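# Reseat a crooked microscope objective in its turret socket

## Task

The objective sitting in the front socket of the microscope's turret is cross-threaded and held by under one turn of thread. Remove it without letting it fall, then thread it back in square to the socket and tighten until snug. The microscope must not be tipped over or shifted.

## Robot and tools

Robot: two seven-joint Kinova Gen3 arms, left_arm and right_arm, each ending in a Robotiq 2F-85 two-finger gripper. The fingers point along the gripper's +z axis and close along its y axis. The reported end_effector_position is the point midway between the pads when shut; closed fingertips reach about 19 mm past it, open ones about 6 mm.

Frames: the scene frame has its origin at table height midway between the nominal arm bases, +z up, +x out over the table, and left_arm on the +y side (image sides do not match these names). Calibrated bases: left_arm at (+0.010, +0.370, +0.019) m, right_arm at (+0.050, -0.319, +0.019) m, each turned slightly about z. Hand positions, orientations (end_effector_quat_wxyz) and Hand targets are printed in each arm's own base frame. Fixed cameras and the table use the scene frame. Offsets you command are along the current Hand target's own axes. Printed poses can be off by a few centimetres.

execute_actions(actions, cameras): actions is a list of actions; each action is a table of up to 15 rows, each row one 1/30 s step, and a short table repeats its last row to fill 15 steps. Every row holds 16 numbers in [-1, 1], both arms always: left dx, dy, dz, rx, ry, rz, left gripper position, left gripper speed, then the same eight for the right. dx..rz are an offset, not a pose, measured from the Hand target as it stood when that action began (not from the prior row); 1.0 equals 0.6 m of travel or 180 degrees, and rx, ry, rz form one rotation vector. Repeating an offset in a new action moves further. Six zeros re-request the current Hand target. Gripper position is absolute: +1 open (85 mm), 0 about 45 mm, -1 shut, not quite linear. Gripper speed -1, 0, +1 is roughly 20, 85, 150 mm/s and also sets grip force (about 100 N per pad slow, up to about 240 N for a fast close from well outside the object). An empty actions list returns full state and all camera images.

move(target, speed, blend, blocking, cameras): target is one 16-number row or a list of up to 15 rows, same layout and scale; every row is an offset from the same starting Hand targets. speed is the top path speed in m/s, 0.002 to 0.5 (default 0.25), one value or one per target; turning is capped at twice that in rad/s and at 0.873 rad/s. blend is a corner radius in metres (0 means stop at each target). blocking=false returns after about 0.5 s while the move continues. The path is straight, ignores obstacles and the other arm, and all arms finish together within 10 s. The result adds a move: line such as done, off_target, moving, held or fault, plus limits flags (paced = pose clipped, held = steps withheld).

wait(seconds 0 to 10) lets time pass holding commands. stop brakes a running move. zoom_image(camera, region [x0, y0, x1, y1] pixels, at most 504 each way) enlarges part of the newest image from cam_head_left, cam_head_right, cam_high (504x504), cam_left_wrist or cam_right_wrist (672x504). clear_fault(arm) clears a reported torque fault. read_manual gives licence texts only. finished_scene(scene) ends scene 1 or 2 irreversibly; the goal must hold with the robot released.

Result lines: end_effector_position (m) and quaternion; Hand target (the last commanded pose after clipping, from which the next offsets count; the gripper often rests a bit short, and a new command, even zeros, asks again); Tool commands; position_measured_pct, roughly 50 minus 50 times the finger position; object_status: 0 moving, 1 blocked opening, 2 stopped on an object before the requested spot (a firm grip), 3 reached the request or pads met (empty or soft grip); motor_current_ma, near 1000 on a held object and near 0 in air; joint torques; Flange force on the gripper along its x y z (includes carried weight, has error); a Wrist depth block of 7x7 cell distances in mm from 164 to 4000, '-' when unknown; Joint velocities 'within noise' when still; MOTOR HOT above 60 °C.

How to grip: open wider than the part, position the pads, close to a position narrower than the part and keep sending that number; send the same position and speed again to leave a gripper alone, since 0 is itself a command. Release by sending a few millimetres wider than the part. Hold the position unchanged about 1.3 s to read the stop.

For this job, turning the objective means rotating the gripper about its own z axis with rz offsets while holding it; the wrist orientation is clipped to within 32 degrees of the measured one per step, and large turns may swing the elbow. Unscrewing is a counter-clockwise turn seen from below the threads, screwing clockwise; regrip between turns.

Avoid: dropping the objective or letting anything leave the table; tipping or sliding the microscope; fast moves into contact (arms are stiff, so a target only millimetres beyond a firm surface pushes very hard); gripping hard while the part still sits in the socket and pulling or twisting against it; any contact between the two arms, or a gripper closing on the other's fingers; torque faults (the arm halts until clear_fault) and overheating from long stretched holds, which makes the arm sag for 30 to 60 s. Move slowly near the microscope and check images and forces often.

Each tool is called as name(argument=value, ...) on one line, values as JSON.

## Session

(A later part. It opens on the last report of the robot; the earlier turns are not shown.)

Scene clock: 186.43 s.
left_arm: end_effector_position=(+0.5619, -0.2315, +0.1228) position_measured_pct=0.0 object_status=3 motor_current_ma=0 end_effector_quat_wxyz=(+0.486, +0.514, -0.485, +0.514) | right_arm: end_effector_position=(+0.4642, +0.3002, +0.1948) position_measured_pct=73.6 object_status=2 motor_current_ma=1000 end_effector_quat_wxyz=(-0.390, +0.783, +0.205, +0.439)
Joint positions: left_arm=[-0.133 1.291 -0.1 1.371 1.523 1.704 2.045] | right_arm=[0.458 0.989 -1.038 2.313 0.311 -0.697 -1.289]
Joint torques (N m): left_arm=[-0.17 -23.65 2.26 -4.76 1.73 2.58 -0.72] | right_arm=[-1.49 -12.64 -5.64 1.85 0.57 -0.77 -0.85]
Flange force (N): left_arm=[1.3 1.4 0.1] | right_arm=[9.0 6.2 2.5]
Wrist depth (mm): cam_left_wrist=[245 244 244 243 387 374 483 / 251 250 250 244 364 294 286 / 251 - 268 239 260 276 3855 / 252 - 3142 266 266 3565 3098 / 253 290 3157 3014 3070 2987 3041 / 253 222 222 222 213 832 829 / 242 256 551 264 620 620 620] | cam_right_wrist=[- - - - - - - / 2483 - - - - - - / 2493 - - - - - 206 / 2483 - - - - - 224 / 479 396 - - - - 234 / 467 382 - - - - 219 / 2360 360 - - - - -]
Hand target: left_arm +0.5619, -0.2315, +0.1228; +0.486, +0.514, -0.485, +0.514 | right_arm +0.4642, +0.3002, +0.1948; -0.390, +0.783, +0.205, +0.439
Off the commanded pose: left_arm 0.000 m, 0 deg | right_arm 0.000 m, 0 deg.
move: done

move(target=[0,0,0,0,0,0,1,1,0.0008,0,0,0,0,0,-0.49,-1], speed=0.05, cameras=["cam_right_wrist","cam_left_wrist","cam_high"])

zoom_image(camera="cam_left_wrist", region=[370, 130, 510, 290])

zoom_image(camera="cam_right_wrist", region=[220, 380, 480, 504])

Scene clock: 187.47 s.
left_arm: end_effector_position=(+0.5619, -0.2315, +0.1228) position_measured_pct=0.0 object_status=3 motor_current_ma=0 end_effector_quat_wxyz=(+0.486, +0.514, -0.485, +0.514) | right_arm: end_effector_position=(+0.4644, +0.3002, +0.1952) position_measured_pct=73.6 object_status=2 motor_current_ma=1000 end_effector_quat_wxyz=(-0.390, +0.783, +0.205, +0.439)
Joint positions: left_arm=[-0.133 1.291 -0.1 1.371 1.523 1.704 2.045] | right_arm=[0.459 0.989 -1.039 2.312 0.311 -0.696 -1.29]
Joint torques (N m): left_arm=[-0.12 -23.66 2.22 -4.72 1.76 2.59 -0.73] | right_arm=[-0.78 -13.92 -6.94 0.03 0.86 -2.06 -0.87]
Flange force (N): left_arm=[1.3 1.2 0.0] | right_arm=[4.6 6.6 3.1]
Wrist depth (mm): cam_left_wrist=[245 244 244 243 386 374 483 / 251 250 250 243 363 294 286 / 251 - 267 239 260 273 3833 / 252 - 3203 266 266 3623 3203 / 253 290 3041 3014 3084 3014 3014 / 253 222 221 221 213 832 824 / 242 255 551 264 619 619 622] | cam_right_wrist=[- - - - - - - / 2493 - - - - - - / 2483 - - - - - 206 / 2483 - - - - - 224 / 478 394 - - - - 235 / 468 381 - - - - 220 / 2420 360 - - - - -]
Hand target: left_arm +0.5619, -0.2315, +0.1228; +0.486, +0.514, -0.485, +0.514 | right_arm +0.4644, +0.3002, +0.1952; -0.390, +0.783, +0.205, +0.439
Off the commanded pose: left_arm 0.000 m, 0 deg | right_arm 0.000 m, 0 deg.
move: done
Images, in order (width x height): cam_high 504x504, cam_left_wrist 672x504, cam_right_wrist 672x504.

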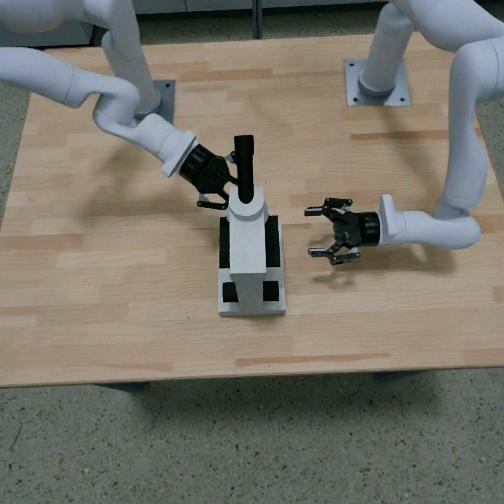

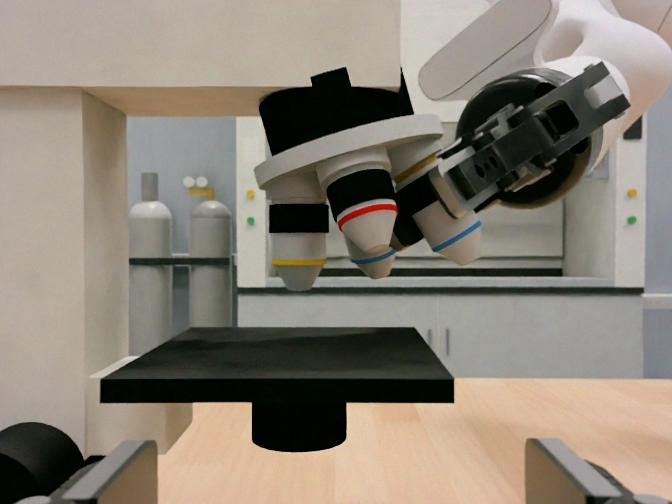

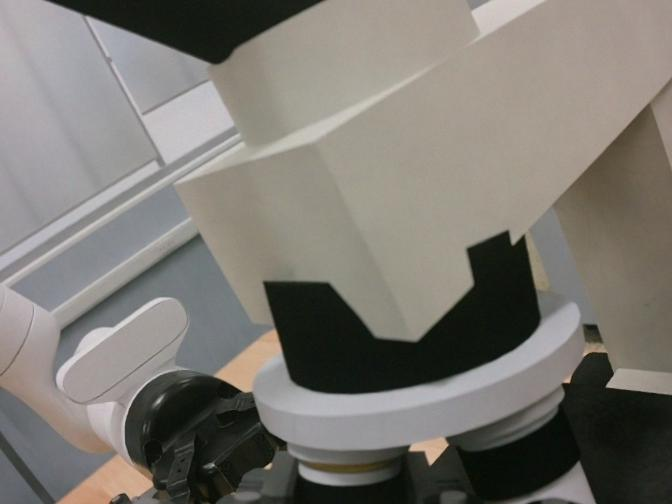

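Scaled by 3.150.

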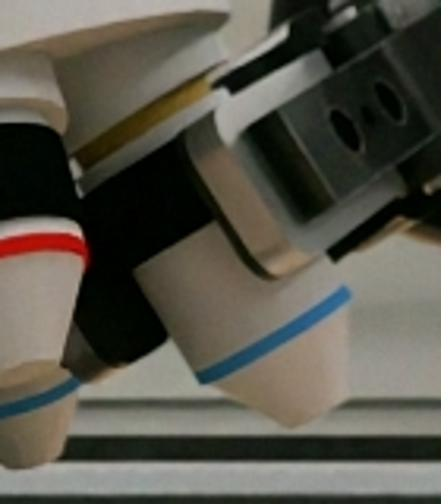

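Scaled by 1.938.

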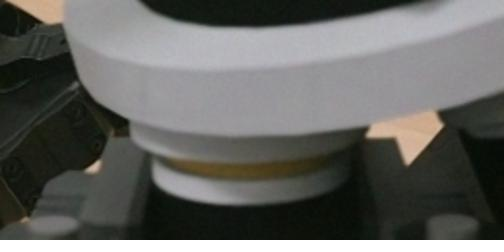

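move(target=[0,0,0,0,0,0,1,1,0.0001,0,-0.0002,0.025,0,0,-0.49,-1], speed=0.05)

move(target=[0,0,0,0,0,0,1,1,0,0,0,0.025,0,0,-0.49,-1], speed=0.05)

Scene clock: 188.93 s.
left_arm: end_effector_position=(+0.5619, -0.2315, +0.1228) position_measured_pct=0.0 object_status=3 motor_current_ma=0 end_effector_quat_wxyz=(+0.486, +0.514, -0.485, +0.514) | right_arm: end_effector_position=(+0.4644, +0.3001, +0.1953) position_measured_pct=73.6 object_status=2 motor_current_ma=1000 end_effector_quat_wxyz=(-0.420, +0.767, +0.222, +0.431)
Joint positions: left_arm=[-0.133 1.291 -0.1 1.371 1.523 1.704 2.045] | right_arm=[0.536 1.072 -1.088 2.266 0.447 -0.588 -1.312]
Joint torques (N m): left_arm=[-0.13 -23.66 2.23 -4.73 1.77 2.58 -0.73] | right_arm=[-0.47 -14.6 -8.35 0.8 0.72 -2.31 -0.86]
Flange force (N): left_arm=[1.3 1.3 0.0] | right_arm=[2.8 8.7 4.6]
Wrist depth (mm): cam_left_wrist=[245 244 244 243 390 383 660 / 251 250 250 244 364 301 295 / 251 - 268 239 260 277 3113 / 252 - 3157 267 266 3584 3142 / 253 290 3098 3098 3142 3000 3098 / 253 222 221 221 213 832 828 / 242 255 551 264 620 617 620] | cam_right_wrist=[- - - - - - - / 2411 - - - - - - / 2474 - - - - - 206 / 2465 - - - - - 221 / 471 398 - - - - 233 / 498 391 - - - - 220 / 2385 389 - - - - -]
Hand target: left_arm +0.5619, -0.2315, +0.1228; +0.486, +0.514, -0.485, +0.514 | right_arm +0.4644, +0.3001, +0.1953; -0.420, +0.767, +0.222, +0.431
Off the commanded pose: left_arm 0.000 m, 0 deg | right_arm 0.000 m, 0 deg.
move: done

Scene clock: 190.10 s.
left_arm: end_effector_position=(+0.5619, -0.2315, +0.1228) position_measured_pct=0.0 object_status=3 motor_current_ma=0 end_effector_quat_wxyz=(+0.486, +0.514, -0.485, +0.514) | right_arm: end_effector_position=(+0.4644, +0.3001, +0.1953) position_measured_pct=73.6 object_status=2 motor_current_ma=1000 end_effector_quat_wxyz=(-0.450, +0.750, +0.239, +0.422)
Joint positions: left_arm=[-0.133 1.291 -0.1 1.371 1.523 1.704 2.045] | right_arm=[0.607 1.171 -1.151 2.212 0.582 -0.461 -1.341]
Joint torques (N m): left_arm=[-0.18 -23.65 2.24 -4.76 1.75 2.6 -0.74] | right_arm=[-1.17 -14.55 -9.13 1.58 0.43 -2.53 -0.85]
Flange force (N): left_arm=[1.4 1.3 0.1] | right_arm=[4.4 11.2 1.5]
Wrist depth (mm): cam_left_wrist=[245 244 244 243 390 533 684 / 251 250 250 243 366 328 674 / 251 - 268 238 261 279 3113 / 252 - 3157 266 266 3746 3157 / 252 290 3070 3084 3098 3000 3055 / 253 222 221 222 213 830 831 / 242 256 551 264 620 620 621] | cam_right_wrist=[- - - - - - - / 2474 - - - - - - / 2456 - - - - - - / 2394 - - - - - 219 / 470 498 - - - - - / 2240 438 - - - - 221 / 2394 2550 - - - - -]
Hand target: left_arm +0.5619, -0.2315, +0.1228; +0.486, +0.514, -0.485, +0.514 | right_arm +0.4644, +0.3001, +0.1953; -0.450, +0.750, +0.239, +0.421
Off the commanded pose: left_arm 0.000 m, 0 deg | right_arm 0.000 m, 0 deg.
move: done

move(target=[0,0,0,0,0,0,1,1,0.0002,0.0003,-0.0002,0.0167,0,0,-0.49,-1], speed=0.05, cameras=["cam_right_wrist","cam_left_wrist"])

zoom_image(camera="cam_left_wrist", region=[370, 130, 510, 290])

zoom_image(camera="cam_right_wrist", region=[240, 404, 460, 504])

Scene clock: 191.37 s.
left_arm: end_effector_position=(+0.5619, -0.2315, +0.1228) position_measured_pct=0.0 object_status=3 motor_current_ma=0 end_effector_quat_wxyz=(+0.486, +0.514, -0.485, +0.514) | right_arm: end_effector_position=(+0.4646, +0.2999, +0.1953) position_measured_pct=73.6 object_status=2 motor_current_ma=1000 end_effector_quat_wxyz=(-0.470, +0.738, +0.250, +0.415)
Joint positions: left_arm=[-0.133 1.291 -0.1 1.371 1.523 1.704 2.045] | right_arm=[0.652 1.25 -1.206 2.172 0.67 -0.362 -1.361]
Joint torques (N m): left_arm=[-0.17 -23.64 2.24 -4.76 1.75 2.58 -0.74] | right_arm=[-6.05 -12.78 -9.79 -0.15 -0.28 -2.31 -1.25]
Flange force (N): left_arm=[1.4 1.4 0.1] | right_arm=[4.6 8.4 -17.5]
Wrist depth (mm): cam_left_wrist=[244 244 243 243 392 748 714 / 250 250 250 243 367 303 698 / 251 - 266 238 262 282 3014 / 252 - 3172 264 266 3623 3188 / 252 291 3014 3055 3028 3055 3041 / 252 222 222 222 213 827 831 / 242 256 552 264 620 619 623] | cam_right_wrist=[- - - - - - - / 2474 - - - - - - / 2456 - - - - - - / 482 - - - - - 217 / 473 496 - - - - - / 2360 510 - - - - 222 / 2411 2493 - - - - -]
Hand target: left_arm +0.5619, -0.2315, +0.1228; +0.486, +0.514, -0.485, +0.514 | right_arm +0.4645, +0.2999, +0.1953; -0.470, +0.738, +0.250, +0.415
Off the commanded pose: left_arm 0.000 m, 0 deg | right_arm 0.000 m, 0 deg.
move: done
Images, in order (width x height): cam_left_wrist 672x504, cam_right_wrist 672x504.

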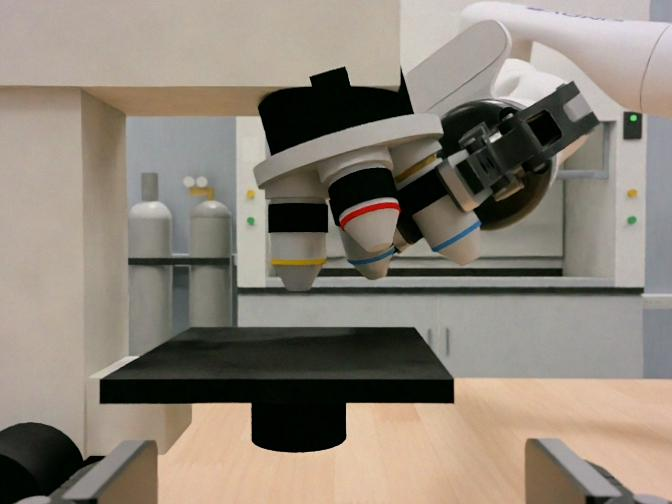

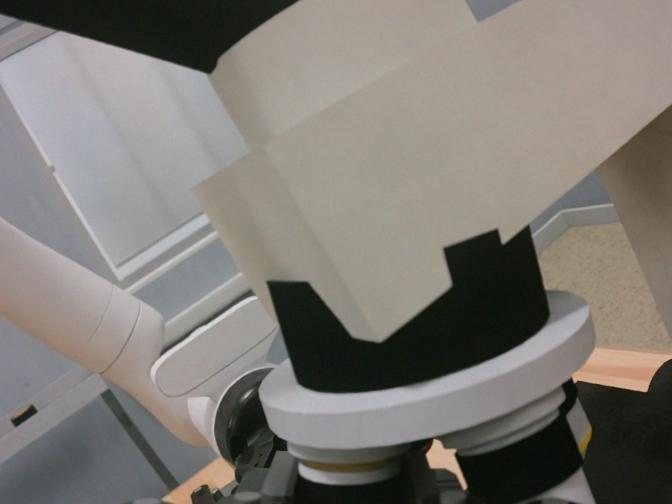

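Scaled by 3.150.

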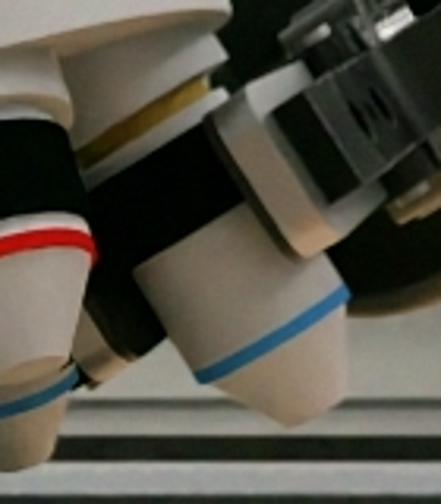

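Scaled by 2.291.

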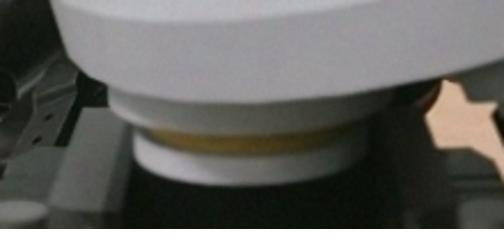

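move(target=[0,0,0,0,0,0,1,1,-0.0002,-0.0003,-0.0002,-0.0222,0,0,-0.49,-1], speed=0.05, cameras=["cam_right_wrist","cam_left_wrist"])

zoom_image(camera="cam_left_wrist", region=[370, 130, 510, 290])

Scene clock: 192.90 s.
left_arm: end_effector_position=(+0.5619, -0.2315, +0.1228) position_measured_pct=0.0 object_status=3 motor_current_ma=0 end_effector_quat_wxyz=(+0.486, +0.514, -0.485, +0.514) | right_arm: end_effector_position=(+0.4643, +0.2999, +0.1953) position_measured_pct=73.6 object_status=2 motor_current_ma=1000 end_effector_quat_wxyz=(-0.444, +0.754, +0.235, +0.424)
Joint positions: left_arm=[-0.133 1.291 -0.1 1.371 1.523 1.704 2.045] | right_arm=[0.592 1.147 -1.135 2.225 0.554 -0.491 -1.335]
Joint torques (N m): left_arm=[-0.14 -23.65 2.24 -4.75 1.75 2.59 -0.73] | right_arm=[-0.02 -14.82 -8.91 2.04 0.6 -2.39 -0.87]
Flange force (N): left_arm=[1.3 1.3 0.0] | right_arm=[3.5 10.5 6.6]
Wrist depth (mm): cam_left_wrist=[245 245 244 243 390 516 682 / 251 250 250 243 364 354 304 / 251 - 268 238 261 281 3014 / 252 - 3172 266 266 3663 3128 / 252 290 3070 3000 3028 3098 3084 / 253 222 221 221 213 829 830 / 242 256 552 264 621 621 620] | cam_right_wrist=[- - - - - - - / 2420 - - - - - - / 2474 - - - - - - / 2474 - - - - - 219 / 468 492 - - - - - / 1997 400 - - - - - / 2411 2521 - - - - -]
Hand target: left_arm +0.5619, -0.2315, +0.1228; +0.486, +0.514, -0.485, +0.514 | right_arm +0.4643, +0.2999, +0.1953; -0.444, +0.754, +0.235, +0.424
Off the commanded pose: left_arm 0.000 m, 0 deg | right_arm 0.000 m, 0 deg.
move: done
Images, in order (width x height): cam_left_wrist 672x504, cam_right_wrist 672x504.

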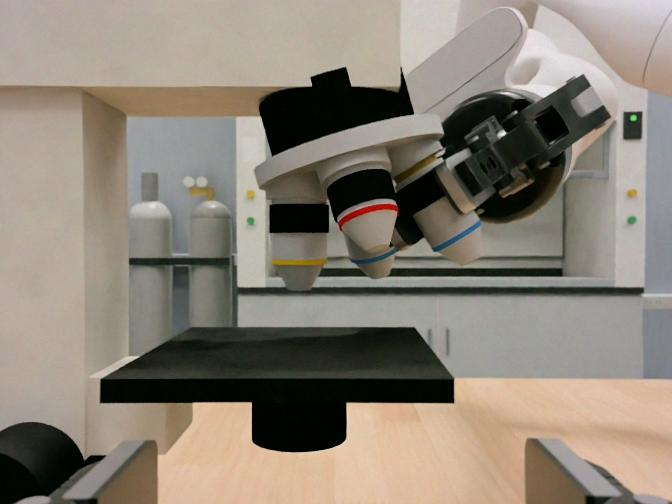

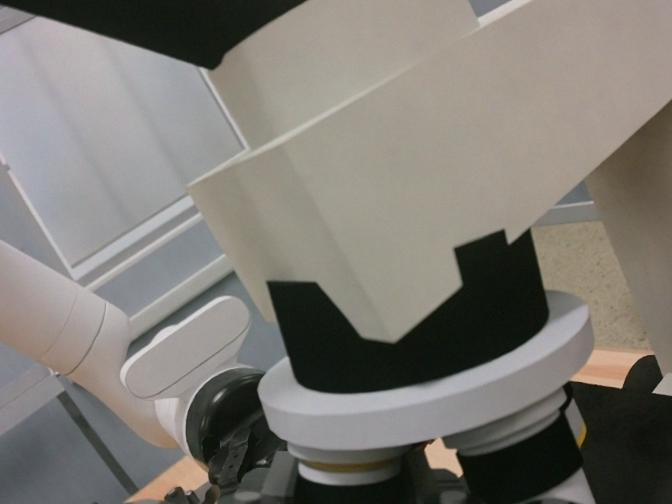

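Scaled by 3.150.

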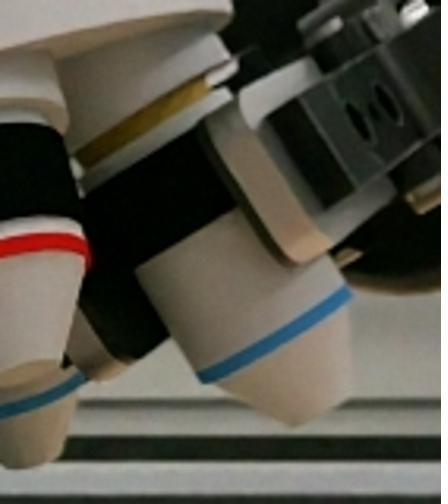

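move(target=[0,0,0,0,0,0,1,1,-0.0008,0.0001,0.0001,0,0,0,-0.49,-1], speed=0.05)

Scene clock: 194.03 s.
left_arm: end_effector_position=(+0.5619, -0.2315, +0.1228) position_measured_pct=0.0 object_status=3 motor_current_ma=0 end_effector_quat_wxyz=(+0.486, +0.514, -0.485, +0.514) | right_arm: end_effector_position=(+0.4641, +0.2999, +0.1949) position_measured_pct=73.6 object_status=2 motor_current_ma=1000 end_effector_quat_wxyz=(-0.444, +0.754, +0.235, +0.424)
Joint positions: left_arm=[-0.133 1.291 -0.1 1.371 1.523 1.704 2.045] | right_arm=[0.592 1.148 -1.134 2.225 0.554 -0.492 -1.335]
Joint torques (N m): left_arm=[-0.19 -23.61 2.19 -4.74 1.79 2.6 -0.72] | right_arm=[-0.64 -13.63 -6.56 2.84 0.04 -1.17 -0.9]
Flange force (N): left_arm=[1.4 1.4 0.1] | right_arm=[8.3 9.2 3.8]
Wrist depth (mm): cam_left_wrist=[245 245 244 243 390 516 678 / 251 250 250 244 365 306 304 / 251 - 268 238 261 281 3000 / 252 - 3128 266 266 3663 3157 / 253 290 3113 3055 3098 2960 3041 / 253 221 221 221 213 827 834 / 242 256 553 264 617 622 622] | cam_right_wrist=[- - - - - - - / 2429 - - - - - - / 2483 - - - - - - / 2465 - - - - - 219 / 468 491 - - - - - / 2003 401 - - - - - / 2411 2540 - - - - -]
Hand target: left_arm +0.5619, -0.2315, +0.1228; +0.486, +0.514, -0.485, +0.514 | right_arm +0.4641, +0.2999, +0.1949; -0.444, +0.754, +0.235, +0.424
Off the commanded pose: left_arm 0.000 m, 0 deg | right_arm 0.000 m, 0 deg.
move: done

move(target=[0,0,0,0,0,0,1,1,0.0008,0.0001,0.0,0,0,0,-0.49,-1], speed=0.05)

move(target=[0,0,0,0,0,0,1,1,0,0,0,0,0,0,-0.44,-1], speed=0.05, cameras=["cam_right_wrist","cam_left_wrist"])

zoom_image(camera="cam_left_wrist", region=[370, 130, 510, 290])

zoom_image(camera="cam_left_wrist", region=[390, 145, 445, 195])

Scene clock: 195.37 s.
left_arm: end_effector_position=(+0.5619, -0.2315, +0.1228) position_measured_pct=0.0 object_status=3 motor_current_ma=0 end_effector_quat_wxyz=(+0.486, +0.514, -0.485, +0.514) | right_arm: end_effector_position=(+0.4644, +0.2999, +0.1952) position_measured_pct=73.6 object_status=2 motor_current_ma=1000 end_effector_quat_wxyz=(-0.444, +0.754, +0.235, +0.424)
Joint positions: left_arm=[-0.133 1.291 -0.1 1.371 1.523 1.704 2.045] | right_arm=[0.592 1.148 -1.135 2.224 0.554 -0.491 -1.335]
Joint torques (N m): left_arm=[-0.17 -23.61 2.25 -4.75 1.74 2.62 -0.75] | right_arm=[0.04 -14.61 -7.91 1.16 0.25 -2.31 -0.85]
Flange force (N): left_arm=[1.4 1.3 0.1] | right_arm=[4.2 9.0 3.9]
Wrist depth (mm): cam_left_wrist=[245 244 244 243 390 516 678 / 250 250 250 244 364 354 304 / 251 - 268 239 262 281 3028 / 252 - 3234 266 266 3623 3157 / 253 290 3055 3113 3041 3028 3028 / 253 222 222 221 213 833 830 / 242 256 552 264 624 620 620] | cam_right_wrist=[- - - - - - - / 2429 - - - - - - / 2474 - - - - - - / 2438 - - - - - 219 / 470 491 - - - - - / 1979 400 - - - - - / 2429 2521 - - - - -]
Hand target: left_arm +0.5619, -0.2315, +0.1228; +0.486, +0.514, -0.485, +0.514 | right_arm +0.4644, +0.2999, +0.1953; -0.444, +0.754, +0.235, +0.424
Off the commanded pose: left_arm 0.000 m, 0 deg | right_arm 0.000 m, 0 deg.
move: done

Scene clock: 195.87 s.
left_arm: end_effector_position=(+0.5619, -0.2315, +0.1228) position_measured_pct=0.0 object_status=3 motor_current_ma=0 end_effector_quat_wxyz=(+0.486, +0.514, -0.485, +0.514) | right_arm: end_effector_position=(+0.4644, +0.2999, +0.1953) position_measured_pct=71.9 object_status=3 motor_current_ma=130 end_effector_quat_wxyz=(-0.444, +0.754, +0.235, +0.424)
Joint positions: left_arm=[-0.133 1.291 -0.1 1.371 1.523 1.704 2.045] | right_arm=[0.592 1.148 -1.135 2.224 0.554 -0.491 -1.335]
Joint torques (N m): left_arm=[-0.16 -23.65 2.26 -4.73 1.76 2.58 -0.75] | right_arm=[0.84 -15.14 -8.07 1.67 0.62 -2.37 -0.55]
Flange force (N): left_arm=[1.3 1.2 0.0] | right_arm=[4.0 9.3 7.8]
Wrist depth (mm): cam_left_wrist=[245 245 244 243 390 516 677 / 251 250 251 244 364 354 304 / 251 - 268 238 261 281 2987 / 252 - 3172 266 267 3663 3203 / 253 290 3055 3055 3055 3084 3055 / 253 222 221 221 213 825 831 / 242 256 550 264 620 620 620] | cam_right_wrist=[- - - - - - - / 2438 - - - - - - / 2465 - - - - - - / 2447 - - - - - 219 / 470 490 - - - - - / 1979 401 - - - - - / 2447 2511 - - - - -]
Hand target: left_arm +0.5619, -0.2315, +0.1228; +0.486, +0.514, -0.485, +0.514 | right_arm +0.4644, +0.2999, +0.1952; -0.444, +0.754, +0.235, +0.424
Off the commanded pose: left_arm 0.000 m, 0 deg | right_arm 0.000 m, 0 deg.
move: done
Images, in order (width x height): cam_left_wrist 672x504, cam_right_wrist 672x504.

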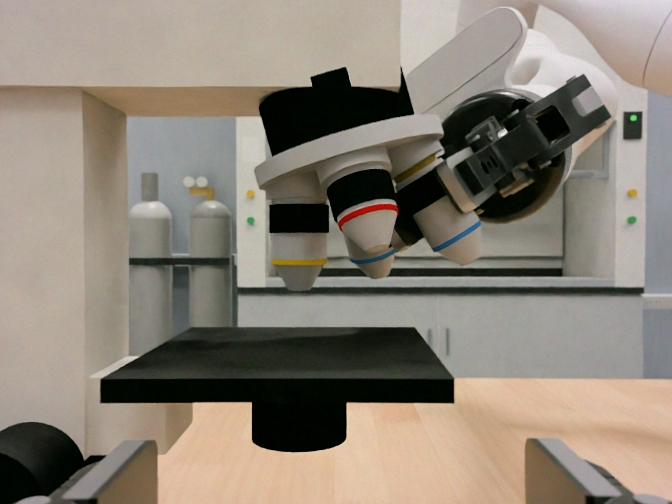

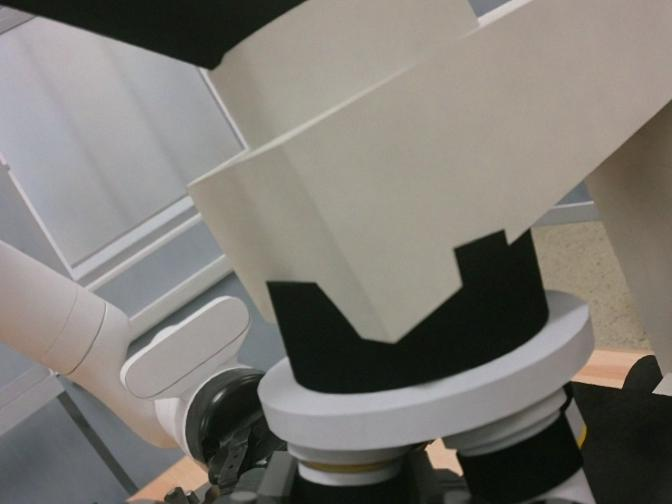

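Scaled by 3.150.

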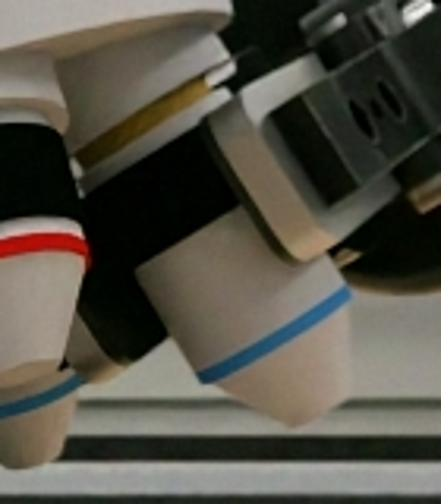

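Scaled by 9.164.

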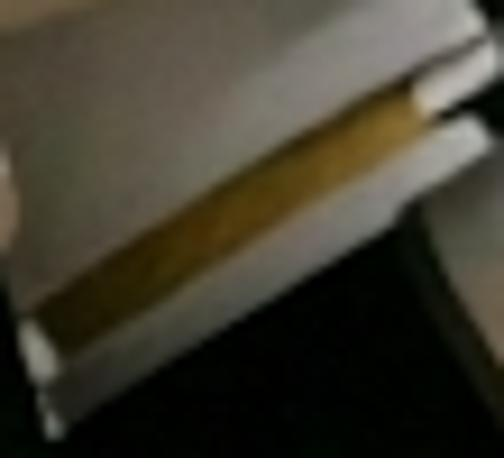

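move(target=[0,0,0,0,0,0,1,1,0.0001,-0.0003,0.0002,-0.0667,0,0,-0.44,-1], speed=0.1)

move(target=[0,0,0,0,0,0,1,1,0.0001,-0.0003,0.0002,-0.0667,0,0,-0.40,-1], speed=0.1)

Scene clock: 197.83 s.
left_arm: end_effector_position=(+0.5619, -0.2315, +0.1228) position_measured_pct=0.0 object_status=3 motor_current_ma=0 end_effector_quat_wxyz=(+0.486, +0.514, -0.485, +0.514) | right_arm: end_effector_position=(+0.4644, +0.3001, +0.1954) position_measured_pct=71.9 object_status=3 motor_current_ma=130 end_effector_quat_wxyz=(-0.362, +0.796, +0.189, +0.446)
Joint positions: left_arm=[-0.133 1.291 -0.1 1.371 1.523 1.704 2.045] | right_arm=[0.386 0.922 -1.003 2.346 0.189 -0.778 -1.279]
Joint torques (N m): left_arm=[-0.13 -23.58 2.26 -4.76 1.77 2.58 -0.73] | right_arm=[-0.01 -15.15 -6.93 -0.04 1.51 -2.75 -0.53]
Flange force (N): left_arm=[1.5 1.5 0.0] | right_arm=[3.8 6.9 8.9]
Wrist depth (mm): cam_left_wrist=[245 244 244 243 387 368 459 / 251 250 250 243 257 293 279 / 251 - 268 239 260 270 3028 / 252 - 3157 267 268 3704 3128 / 252 290 3041 3041 3041 3041 3098 / 253 222 221 221 213 830 823 / 243 256 552 264 620 620 620] | cam_right_wrist=[- - - - - - 172 / 2465 - - - - - 178 / 2531 - - - - - 208 / 2465 - - - - - 224 / 2402 393 - - - - 236 / 373 366 - - - - 221 / 473 348 - - - - -]
Hand target: left_arm +0.5619, -0.2315, +0.1228; +0.486, +0.514, -0.485, +0.514 | right_arm +0.4644, +0.3001, +0.1954; -0.362, +0.796, +0.189, +0.446
Off the commanded pose: left_arm 0.000 m, 0 deg | right_arm 0.000 m, 0 deg.
move: done

Scene clock: 199.33 s.
left_arm: end_effector_position=(+0.5619, -0.2315, +0.1228) position_measured_pct=0.0 object_status=3 motor_current_ma=0 end_effector_quat_wxyz=(+0.486, +0.514, -0.485, +0.514) | right_arm: end_effector_position=(+0.4644, +0.3003, +0.1954) position_measured_pct=69.7 object_status=3 motor_current_ma=0 end_effector_quat_wxyz=(-0.277, +0.830, +0.142, +0.463)
Joint positions: left_arm=[-0.133 1.291 -0.1 1.371 1.523 1.704 2.045] | right_arm=[0.141 0.766 -0.926 2.399 -0.206 -0.955 -1.25]
Joint torques (N m): left_arm=[-0.12 -23.62 2.25 -4.76 1.77 2.58 -0.7] | right_arm=[0.03 -14.67 -4.08 -1.43 1.34 -2.25 -0.16]
Flange force (N): left_arm=[1.4 1.5 0.0] | right_arm=[4.2 1.2 7.1]
Wrist depth (mm): cam_left_wrist=[245 245 244 243 243 363 335 / 251 250 250 243 252 266 261 / 251 - 268 239 258 260 3055 / 252 - 3172 266 268 3704 3188 / 253 290 3084 2973 3070 3041 3055 / 253 222 222 221 213 832 826 / 242 256 551 264 619 620 622] | cam_right_wrist=[- - - - - 173 214 / 2706 - - - - 185 - / 2652 - - - - - 230 / 2652 - - - - - 235 / 2521 - - - - - 249 / 339 361 - - - - 227 / 324 319 - - - - -]
Hand target: left_arm +0.5619, -0.2315, +0.1228; +0.486, +0.514, -0.485, +0.514 | right_arm +0.4644, +0.3003, +0.1954; -0.277, +0.830, +0.142, +0.463
Off the commanded pose: left_arm 0.000 m, 0 deg | right_arm 0.000 m, 0 deg.
move: done

move(target=[0,0,0,0,0,0,1,1,-0.0008,-0.0014,-0.0013,-0.433,0.0041,0.0028,-0.40,-1], speed=0.25, cameras=["cam_right_wrist","cam_left_wrist"])

zoom_image(camera="cam_left_wrist", region=[370, 130, 510, 290])

zoom_image(camera="cam_right_wrist", region=[240, 404, 460, 504])

Scene clock: 203.73 s.
left_arm: end_effector_position=(+0.5619, -0.2315, +0.1228) position_measured_pct=0.0 object_status=3 motor_current_ma=0 end_effector_quat_wxyz=(+0.486, +0.514, -0.485, +0.514) | right_arm: end_effector_position=(+0.4631, +0.3005, +0.1956) position_measured_pct=69.7 object_status=3 motor_current_ma=0 end_effector_quat_wxyz=(+0.304, +0.817, -0.186, +0.453)
Joint positions: left_arm=[-0.133 1.291 -0.1 1.371 1.523 1.704 2.045] | right_arm=[-0.831 1.01 -0.576 1.348 -1.796 -1.869 -0.551]
Joint torques (N m): left_arm=[-0.12 -23.62 2.25 -4.75 1.74 2.62 -0.74] | right_arm=[-0.1 -22.81 -0.84 -2.5 1.4 -2.27 -0.2]
Flange force (N): left_arm=[1.4 1.3 0.0] | right_arm=[3.5 -11.0 -3.6]
Wrist depth (mm): cam_left_wrist=[245 245 244 244 - 3084 179 / 251 250 250 243 243 176 182 / 251 - 267 239 218 182 - / 252 - 3142 266 266 3663 3188 / 252 290 3028 3041 3041 3070 3070 / 253 222 222 221 213 829 833 / 242 256 552 264 620 624 619] | cam_right_wrist=[204 176 - - - - - / 205 173 - - - - 3418 / 228 - - - - - 3418 / 233 - - - - - 3070 / 245 - - - - - 3203 / 247 - - - - 666 711 / 214 - - - - 569 610]
Hand target: left_arm +0.5619, -0.2315, +0.1228; +0.486, +0.514, -0.485, +0.514 | right_arm +0.4631, +0.3005, +0.1956; +0.304, +0.817, -0.186, +0.453
Off the commanded pose: left_arm 0.000 m, 0 deg | right_arm 0.000 m, 0 deg.
move: done
Images, in order (width x height): cam_left_wrist 672x504, cam_right_wrist 672x504.

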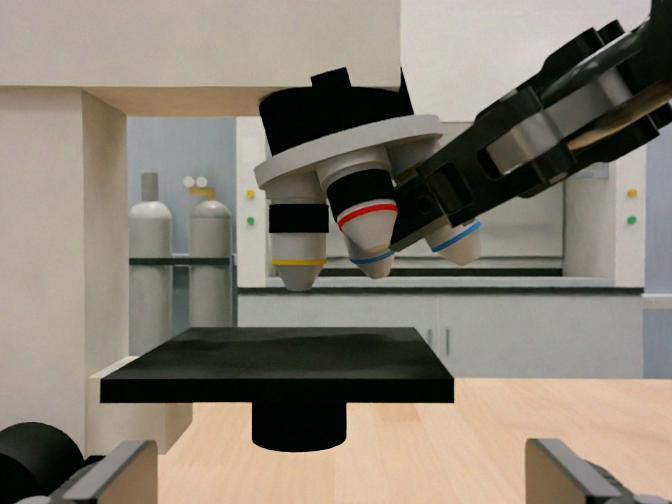

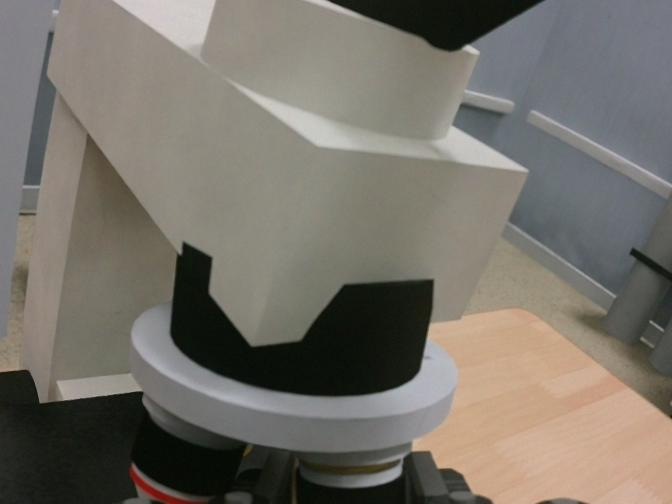

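Scaled by 3.150.

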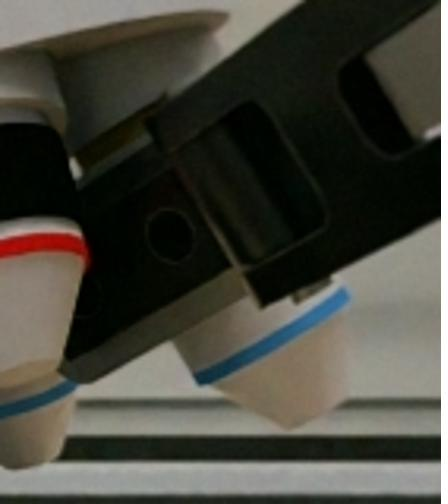

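Scaled by 2.291.

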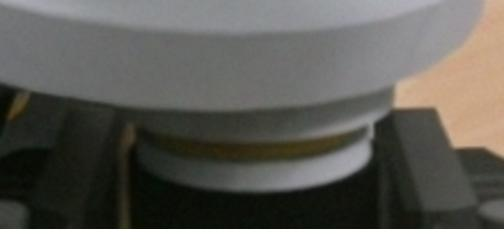

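zoom_image(camera="cam_right_wrist", region=[292, 444, 356, 492])

zoom_image(camera="cam_right_wrist", region=[352, 444, 416, 492])

zoom_image(camera="cam_left_wrist", region=[390, 145, 445, 195])

Scaled by 7.875.

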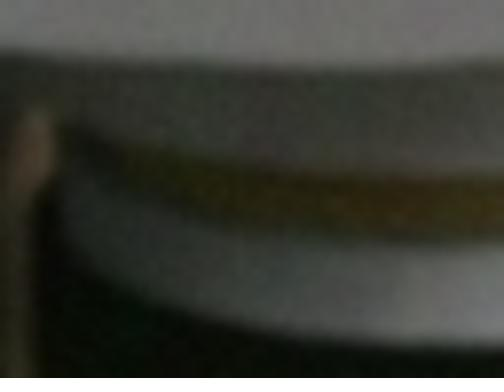

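Scaled by 7.875.

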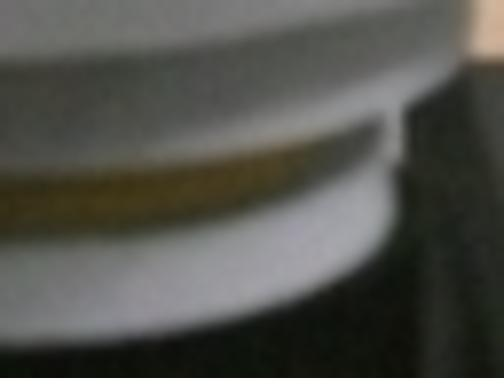

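Scaled by 9.164.

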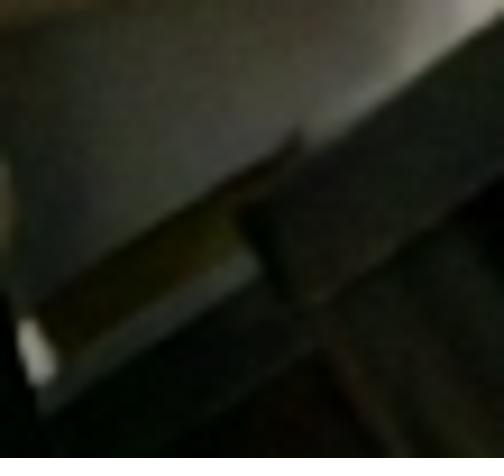

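move(target=[0,0,0,0,0,0,1,1,0,0,0,0,0,0,-0.49,-1], speed=0.05)

Scene clock: 205.23 s.
left_arm: end_effector_position=(+0.5619, -0.2315, +0.1228) position_measured_pct=0.0 object_status=3 motor_current_ma=0 end_effector_quat_wxyz=(+0.486, +0.514, -0.485, +0.514) | right_arm: end_effector_position=(+0.4631, +0.3005, +0.1956) position_measured_pct=73.6 object_status=0 motor_current_ma=1000 end_effector_quat_wxyz=(+0.304, +0.817, -0.186, +0.453)
Joint positions: left_arm=[-0.133 1.291 -0.1 1.371 1.523 1.704 2.045] | right_arm=[-0.831 1.01 -0.576 1.348 -1.796 -1.869 -0.551]
Joint torques (N m): left_arm=[-0.16 -23.63 2.21 -4.74 1.77 2.61 -0.71] | right_arm=[1.34 -21.72 -0.1 -2.64 1.59 -1.73 -0.17]
Flange force (N): left_arm=[1.4 1.4 0.1] | right_arm=[3.5 -8.6 -7.0]
Wrist depth (mm): cam_left_wrist=[245 244 244 243 - 3028 178 / 251 250 250 244 243 177 182 / 252 - 268 239 220 182 - / 252 - 3113 266 266 3584 3142 / 252 290 3098 3028 3041 3041 3041 / 253 221 221 221 213 828 826 / 242 256 551 264 621 621 620] | cam_right_wrist=[204 176 - - - - - / 205 173 - - - - 3435 / 228 - - - - - 3400 / 232 - - - - - 3084 / 245 - - - - - 3203 / 246 - - - - 662 711 / 215 - - - - 569 611]
Hand target: left_arm +0.5619, -0.2315, +0.1228; +0.486, +0.514, -0.485, +0.514 | right_arm +0.4631, +0.3005, +0.1956; +0.304, +0.817, -0.186, +0.453
Off the commanded pose: left_arm 0.000 m, 0 deg | right_arm 0.000 m, 0 deg.
move: done

move(target=[0,0,0,0,0,0,1,1,0,0.0001,-0.0003,0.0556,0,0,-0.49,-1], speed=0.1)

move(target=[0,0,0,0,0,0,1,1,0,0,0,0.0556,0,0,-0.49,-1], speed=0.1)

Scene clock: 207.43 s.
left_arm: end_effector_position=(+0.5619, -0.2315, +0.1228) position_measured_pct=0.0 object_status=3 motor_current_ma=0 end_effector_quat_wxyz=(+0.486, +0.514, -0.485, +0.514) | right_arm: end_effector_position=(+0.4630, +0.3006, +0.1957) position_measured_pct=73.6 object_status=2 motor_current_ma=1000 end_effector_quat_wxyz=(+0.231, +0.841, -0.146, +0.468)
Joint positions: left_arm=[-0.133 1.291 -0.1 1.371 1.523 1.704 2.045] | right_arm=[-0.777 0.913 -0.629 1.557 -1.737 -1.728 -0.638]
Joint torques (N m): left_arm=[-0.17 -23.62 2.23 -4.74 1.75 2.58 -0.76] | right_arm=[-0.33 -21.28 -1.47 -2.23 1.09 -2.38 -0.22]
Flange force (N): left_arm=[1.4 1.2 0.1] | right_arm=[4.0 -10.7 -0.7]
Wrist depth (mm): cam_left_wrist=[245 245 244 244 - 3000 192 / 251 250 250 243 244 187 185 / 251 - 268 238 248 198 - / 252 - 3142 265 264 3584 3128 / 252 290 3055 3070 3070 3014 3084 / 253 222 222 221 213 830 829 / 242 256 550 264 623 620 624] | cam_right_wrist=[1345 199 - - - - - / 1414 188 - - - - 3623 / 1483 232 - - - - 3811 / 1582 250 - - - - 3603 / 1662 - - - - - 752 / 272 - - - - 603 612 / 221 - - - - 510 539]
Hand target: left_arm +0.5619, -0.2315, +0.1228; +0.486, +0.514, -0.485, +0.514 | right_arm +0.4630, +0.3006, +0.1957; +0.231, +0.841, -0.146, +0.468
Off the commanded pose: left_arm 0.000 m, 0 deg | right_arm 0.000 m, 0 deg.
move: done

Scene clock: 208.70 s.
left_arm: end_effector_position=(+0.5619, -0.2315, +0.1228) position_measured_pct=0.0 object_status=3 motor_current_ma=0 end_effector_quat_wxyz=(+0.486, +0.514, -0.485, +0.514) | right_arm: end_effector_position=(+0.4630, +0.3006, +0.1957) position_measured_pct=73.6 object_status=2 motor_current_ma=1000 end_effector_quat_wxyz=(+0.157, +0.858, -0.105, +0.478)
Joint positions: left_arm=[-0.133 1.291 -0.1 1.371 1.523 1.704 2.045] | right_arm=[-0.713 0.825 -0.677 1.75 -1.649 -1.586 -0.723]
Joint torques (N m): left_arm=[-0.16 -23.62 2.21 -4.73 1.77 2.6 -0.72] | right_arm=[-0.97 -19.93 -2.3 -2.15 0.86 -2.17 -0.35]
Flange force (N): left_arm=[1.4 1.3 0.1] | right_arm=[4.7 -9.9 2.8]
Wrist depth (mm): cam_left_wrist=[245 245 244 244 - 3014 200 / 251 250 250 244 244 202 188 / 251 - 268 239 252 220 3435 / 252 - 3234 266 263 3623 3172 / 253 290 3000 3128 3028 3041 3070 / 253 222 222 221 213 833 832 / 242 256 552 264 623 621 621] | cam_right_wrist=[1367 - - - - - 3041 / 1429 - - - - - 3203 / 1517 - - - - - 3332 / 1605 - - - - - 3070 / 1709 - - - - - 649 / 438 - - - - 560 543 / 400 - - - - 476 488]
Hand target: left_arm +0.5619, -0.2315, +0.1228; +0.486, +0.514, -0.485, +0.514 | right_arm +0.4630, +0.3006, +0.1957; +0.157, +0.858, -0.105, +0.478
Off the commanded pose: left_arm 0.000 m, 0 deg | right_arm 0.000 m, 0 deg.
move: done

move(target=[0,0,0,0,0,0,1,1,0.0004,-0.0002,0.0003,0.0667,0,0,-0.49,-1], speed=0.1)

Scene clock: 210.37 s.
left_arm: end_effector_position=(+0.5619, -0.2315, +0.1228) position_measured_pct=0.0 object_status=3 motor_current_ma=0 end_effector_quat_wxyz=(+0.486, +0.514, -0.485, +0.514) | right_arm: end_effector_position=(+0.4633, +0.3006, +0.1958) position_measured_pct=73.6 object_status=2 motor_current_ma=1000 end_effector_quat_wxyz=(+0.067, +0.869, -0.054, +0.487)
Joint positions: left_arm=[-0.133 1.291 -0.1 1.371 1.523 1.704 2.045] | right_arm=[-0.616 0.734 -0.725 1.962 -1.495 -1.414 -0.833]
Joint torques (N m): left_arm=[-0.18 -23.62 2.25 -4.75 1.75 2.58 -0.73] | right_arm=[-0.84 -18.86 -2.36 -2.63 1.61 -2.14 -0.44]
Flange force (N): left_arm=[1.4 1.4 0.1] | right_arm=[3.8 -7.8 3.9]
Wrist depth (mm): cam_left_wrist=[245 244 244 243 - 3028 204 / 251 250 250 244 - 221 204 / 251 - 268 239 252 231 - / 252 - 3234 266 266 3643 3172 / 253 290 3070 3014 2987 3055 3028 / 253 222 222 222 213 826 829 / 242 256 553 264 620 619 623] | cam_right_wrist=[1414 - - - - - 1641 / 1483 - - - - - 2663 / 1556 - - - - - 2895 / 1653 - - - - - 2105 / 1778 - - - - - 569 / 464 - - - - - 492 / 421 426 - - - 444 447]
Hand target: left_arm +0.5619, -0.2315, +0.1228; +0.486, +0.514, -0.485, +0.514 | right_arm +0.4633, +0.3006, +0.1958; +0.067, +0.869, -0.054, +0.487
Off the commanded pose: left_arm 0.000 m, 0 deg | right_arm 0.000 m, 0 deg.
move: done

wait(seconds=0, cameras=["cam_right_wrist","cam_left_wrist"])

zoom_image(camera="cam_right_wrist", region=[292, 440, 356, 488])

zoom_image(camera="cam_right_wrist", region=[352, 440, 416, 488])

zoom_image(camera="cam_left_wrist", region=[390, 145, 445, 195])

Scene clock: 210.90 s.
left_arm: end_effector_position=(+0.5619, -0.2315, +0.1228) position_measured_pct=0.0 object_status=3 motor_current_ma=0 end_effector_quat_wxyz=(+0.486, +0.514, -0.485, +0.514) | right_arm: end_effector_position=(+0.4633, +0.3006, +0.1958) position_measured_pct=73.6 object_status=2 motor_current_ma=1000 end_effector_quat_wxyz=(+0.067, +0.869, -0.054, +0.487)
Joint positions: left_arm=[-0.133 1.291 -0.1 1.371 1.523 1.704 2.045] | right_arm=[-0.616 0.734 -0.726 1.962 -1.495 -1.414 -0.833]
Joint torques (N m): left_arm=[-0.16 -23.62 2.22 -4.79 1.77 2.57 -0.73] | right_arm=[-0.85 -18.9 -2.39 -2.6 1.54 -2.08 -0.37]
Flange force (N): left_arm=[1.5 1.6 0.1] | right_arm=[3.4 -7.8 4.0]
Wrist depth (mm): cam_left_wrist=[245 244 244 243 - 3014 204 / 251 250 250 244 - 221 204 / 251 - 268 239 252 231 - / 252 - 3157 266 265 3565 3157 / 253 290 3041 2973 3070 3070 3113 / 253 222 221 221 213 831 829 / 242 256 552 264 621 619 621] | cam_right_wrist=[1423 - - - - - 1625 / 1497 - - - - - 2717 / 1560 - - - - - 2895 / 1658 - - - - - 2078 / 1773 - - - - - 2015 / 464 - - - - - 492 / 422 424 - - - 443 446]
Hand target: left_arm +0.5619, -0.2315, +0.1228; +0.486, +0.514, -0.485, +0.514 | right_arm +0.4633, +0.3006, +0.1958; +0.067, +0.869, -0.054, +0.487
Tool commands: left_gripper/position=+1.0 left_gripper/speed=+1.0 right_gripper/position=-0.49 right_gripper/speed=-1.0
Off the commanded pose: left_arm 0.000 m, 0 deg | right_arm 0.000 m, 0 deg.
Images, in order (width x height): cam_left_wrist 672x504, cam_right_wrist 672x504.

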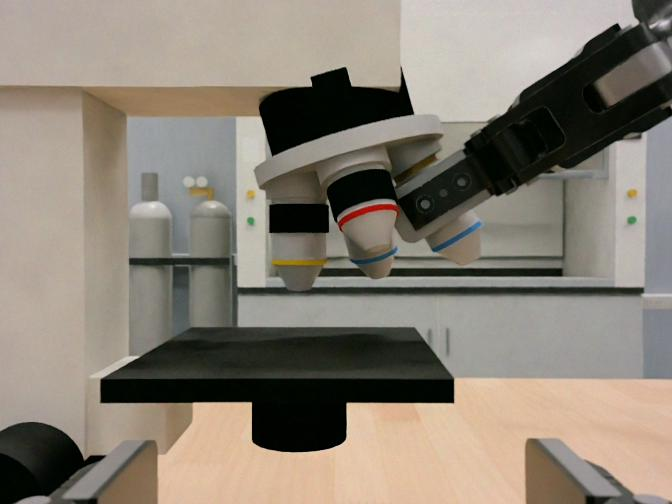

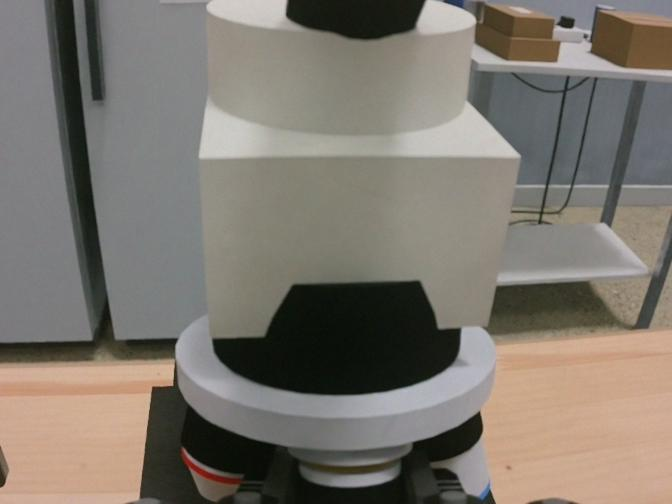

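Scaled by 7.875.

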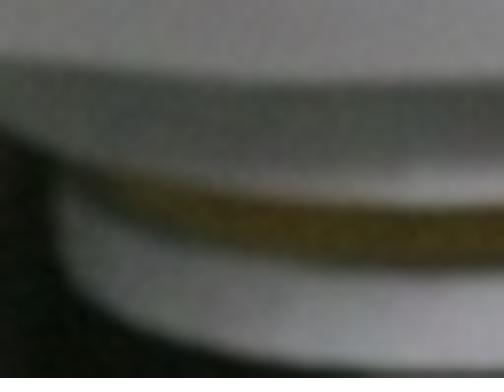

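Scaled by 7.875.

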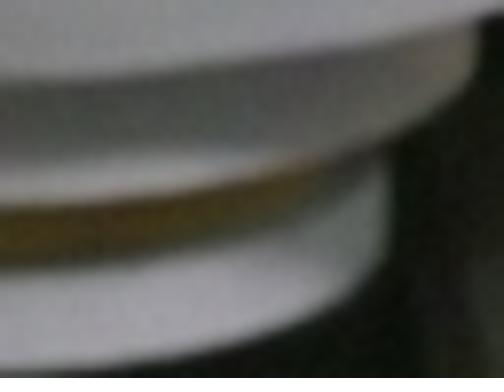

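Scaled by 9.164.

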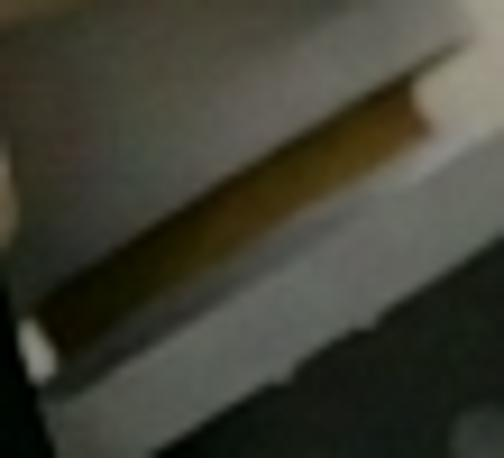

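move(target=[0,0,0,0,0,0,1,1,0.0002,0.0002,0.0003,0.0667,0,-0.0028,-0.49,-1], speed=0.1)

Scene clock: 212.63 s.
left_arm: end_effector_position=(+0.5619, -0.2315, +0.1228) position_measured_pct=0.0 object_status=3 motor_current_ma=0 end_effector_quat_wxyz=(+0.486, +0.514, -0.485, +0.514) | right_arm: end_effector_position=(+0.4635, +0.3005, +0.1958) position_measured_pct=73.6 object_status=2 motor_current_ma=1000 end_effector_quat_wxyz=(-0.023, +0.872, +0.001, +0.489)
Joint positions: left_arm=[-0.133 1.291 -0.1 1.371 1.523 1.704 2.045] | right_arm=[-0.491 0.665 -0.762 2.149 -1.267 -1.252 -0.955]
Joint torques (N m): left_arm=[-0.17 -23.61 2.22 -4.77 1.78 2.62 -0.7] | right_arm=[-0.8 -17.08 -2.48 -2.24 1.42 -1.99 -0.13]
Flange force (N): left_arm=[1.4 1.6 0.1] | right_arm=[3.6 -6.2 5.8]
Wrist depth (mm): cam_left_wrist=[245 244 244 243 - 3000 219 / 251 250 250 244 - 235 220 / 251 - 267 238 255 247 3157 / 252 - 3188 265 266 3643 3188 / 252 291 3055 3014 3028 3028 3041 / 253 222 221 221 213 833 827 / 243 256 552 264 621 619 617] | cam_right_wrist=[1528 1514 - - - - 1454 / 1586 - - - - - 2456 / 1687 - - - - - 2590 / 1827 - - - - - 1916 / 1927 - - - - - 1950 / 494 502 - - - - 461 / 261 445 - - - - 420]
Hand target: left_arm +0.5619, -0.2315, +0.1228; +0.486, +0.514, -0.485, +0.514 | right_arm +0.4635, +0.3005, +0.1958; -0.023, +0.872, +0.001, +0.489
Off the commanded pose: left_arm 0.000 m, 0 deg | right_arm 0.000 m, 0 deg.
move: done

move(target=[0,0,0,0,0,0,1,1,0.0003,0.0001,0.0003,0.0667,0,0,-0.49,-1], speed=0.1)

move(target=[0,0,0,0,0,0,1,1,0.0002,0,0.0003,0.0667,0,0,-0.49,-1], speed=0.1)

Scene clock: 214.27 s.
left_arm: end_effector_position=(+0.5619, -0.2315, +0.1228) position_measured_pct=0.0 object_status=3 motor_current_ma=0 end_effector_quat_wxyz=(+0.486, +0.514, -0.485, +0.514) | right_arm: end_effector_position=(+0.4638, +0.3004, +0.1960) position_measured_pct=73.6 object_status=2 motor_current_ma=1000 end_effector_quat_wxyz=(-0.114, +0.865, +0.052, +0.487)
Joint positions: left_arm=[-0.133 1.291 -0.1 1.371 1.523 1.704 2.045] | right_arm=[-0.321 0.638 -0.798 2.297 -0.94 -1.127 -1.105]
Joint torques (N m): left_arm=[-0.19 -23.59 2.23 -4.76 1.76 2.58 -0.73] | right_arm=[-0.82 -16.36 -3 -2.41 1.61 -2.36 -0.3]
Flange force (N): left_arm=[1.5 1.5 0.1] | right_arm=[4.0 -3.4 7.9]
Wrist depth (mm): cam_left_wrist=[245 244 244 243 - 3000 270 / 251 250 250 244 - 241 234 / 251 - 268 239 254 253 3142 / 252 - 3219 266 266 3684 3098 / 252 290 3070 3014 3084 3041 3084 / 252 222 222 221 213 829 830 / 242 256 550 264 620 621 621] | cam_right_wrist=[2740 - - - - - 1414 / 2858 - - - - - 1517 / 3055 - - - - - 2429 / 3055 - - - - - 2174 / 2429 - - - - - 1868 / 311 530 - - - - 431 / 296 287 - - - - 393]
Hand target: left_arm +0.5619, -0.2315, +0.1228; +0.486, +0.514, -0.485, +0.514 | right_arm +0.4638, +0.3004, +0.1959; -0.114, +0.865, +0.052, +0.487
Off the commanded pose: left_arm 0.000 m, 0 deg | right_arm 0.000 m, 0 deg.
move: done

Scene clock: 215.77 s.
left_arm: end_effector_position=(+0.5619, -0.2315, +0.1228) position_measured_pct=0.0 object_status=3 motor_current_ma=0 end_effector_quat_wxyz=(+0.486, +0.514, -0.485, +0.514) | right_arm: end_effector_position=(+0.4640, +0.3005, +0.1959) position_measured_pct=73.6 object_status=2 motor_current_ma=1000 end_effector_quat_wxyz=(-0.203, +0.848, +0.103, +0.479)
Joint positions: left_arm=[-0.133 1.291 -0.1 1.371 1.523 1.704 2.045] | right_arm=[-0.096 0.675 -0.843 2.388 -0.535 -1.048 -1.227]
Joint torques (N m): left_arm=[-0.19 -23.64 2.25 -4.77 1.79 2.6 -0.71] | right_arm=[-1.23 -15.5 -4.07 -1.77 1.74 -2.21 -0.26]
Flange force (N): left_arm=[1.4 1.5 0.1] | right_arm=[4.3 0.9 8.9]
Wrist depth (mm): cam_left_wrist=[245 245 244 243 - 353 299 / 251 251 251 244 - 253 247 / 251 - 267 238 253 258 3041 / 252 - 3172 266 268 3643 3188 / 253 290 3098 3028 3055 3041 3041 / 253 222 222 222 213 831 829 / 242 256 553 264 621 617 619] | cam_right_wrist=[2908 - - - - 184 1345 / 2973 - - - - - 1426 / 3014 - - - - - 1507 / 2934 - - - - - 1594 / 2821 - - - - - 1687 / 619 335 - - - - 237 / 303 319 - - - - -]
Hand target: left_arm +0.5619, -0.2315, +0.1228; +0.486, +0.514, -0.485, +0.514 | right_arm +0.4640, +0.3005, +0.1959; -0.203, +0.848, +0.103, +0.479
Off the commanded pose: left_arm 0.000 m, 0 deg | right_arm 0.000 m, 0 deg.
move: done

move(target=[0,0,0,0,0,0,1,1,0.0003,0.0001,0.0002,0.0667,0,0,-0.49,-1], speed=0.1)

move(target=[0,0,0,0,0,0,1,1,0.0003,0.0002,0.0001,0.0667,0,0,-0.49,-1], speed=0.1)

Scene clock: 217.50 s.
left_arm: end_effector_position=(+0.5619, -0.2315, +0.1228) position_measured_pct=0.0 object_status=3 motor_current_ma=0 end_effector_quat_wxyz=(+0.486, +0.514, -0.485, +0.514) | right_arm: end_effector_position=(+0.4642, +0.3005, +0.1960) position_measured_pct=73.6 object_status=2 motor_current_ma=1000 end_effector_quat_wxyz=(-0.291, +0.822, +0.152, +0.465)
Joint positions: left_arm=[-0.133 1.291 -0.1 1.371 1.523 1.704 2.045] | right_arm=[0.159 0.776 -0.9 2.401 -0.111 -0.949 -1.286]
Joint torques (N m): left_arm=[-0.15 -23.62 2.27 -4.78 1.77 2.6 -0.72] | right_arm=[-1.65 -15.54 -6.23 -1.36 2.17 -2.44 -0.22]
Flange force (N): left_arm=[1.4 1.5 0.0] | right_arm=[3.1 6.0 7.8]
Wrist depth (mm): cam_left_wrist=[245 245 244 243 243 362 348 / 251 250 250 244 - 279 266 / 252 - 267 239 255 263 3014 / 252 - 3250 266 268 3603 3142 / 252 290 3055 3014 3113 3028 3098 / 253 222 222 222 213 830 829 / 242 256 551 264 623 620 619] | cam_right_wrist=[- - - - - 178 213 / 2674 - - - - - 212 / 2674 - - - - - 224 / 2631 - - - - - 232 / 2502 - - - - - 247 / 345 366 - - - - 228 / 330 323 - - - - -]
Hand target: left_arm +0.5619, -0.2315, +0.1228; +0.486, +0.514, -0.485, +0.514 | right_arm +0.4642, +0.3005, +0.1960; -0.291, +0.822, +0.152, +0.465
Off the commanded pose: left_arm 0.000 m, 0 deg | right_arm 0.000 m, 0 deg.
move: done

Scene clock: 218.97 s.
left_arm: end_effector_position=(+0.5619, -0.2315, +0.1228) position_measured_pct=0.0 object_status=3 motor_current_ma=0 end_effector_quat_wxyz=(+0.486, +0.514, -0.485, +0.514) | right_arm: end_effector_position=(+0.4644, +0.3004, +0.1961) position_measured_pct=73.6 object_status=2 motor_current_ma=1000 end_effector_quat_wxyz=(-0.375, +0.787, +0.200, +0.447)
Joint positions: left_arm=[-0.133 1.291 -0.1 1.371 1.523 1.704 2.045] | right_arm=[0.399 0.933 -0.979 2.333 0.292 -0.763 -1.33]
Joint torques (N m): left_arm=[-0.15 -23.6 2.27 -4.72 1.78 2.61 -0.72] | right_arm=[-2.29 -15.68 -9.24 -0.66 2.1 -3.04 -0.17]
Flange force (N): left_arm=[1.4 1.3 0.0] | right_arm=[2.0 11.2 3.6]
Wrist depth (mm): cam_left_wrist=[245 244 244 243 388 371 477 / 251 250 250 243 257 286 284 / 251 - 267 239 260 272 3055 / 252 - 3172 266 268 3623 3157 / 252 290 3041 3055 2987 3055 3028 / 253 222 222 222 213 832 836 / 242 256 553 264 621 620 621] | cam_right_wrist=[- - - - - - 172 / 2502 - - - - - 171 / 2540 - - - - - 207 / 2465 - - - - - 223 / 2402 393 - - - - 235 / 401 372 - - - - 222 / 2376 356 - - - - -]
Hand target: left_arm +0.5619, -0.2315, +0.1228; +0.486, +0.514, -0.485, +0.514 | right_arm +0.4644, +0.3004, +0.1961; -0.375, +0.787, +0.200, +0.447
Off the commanded pose: left_arm 0.000 m, 0 deg | right_arm 0.000 m, 0 deg.
move: done


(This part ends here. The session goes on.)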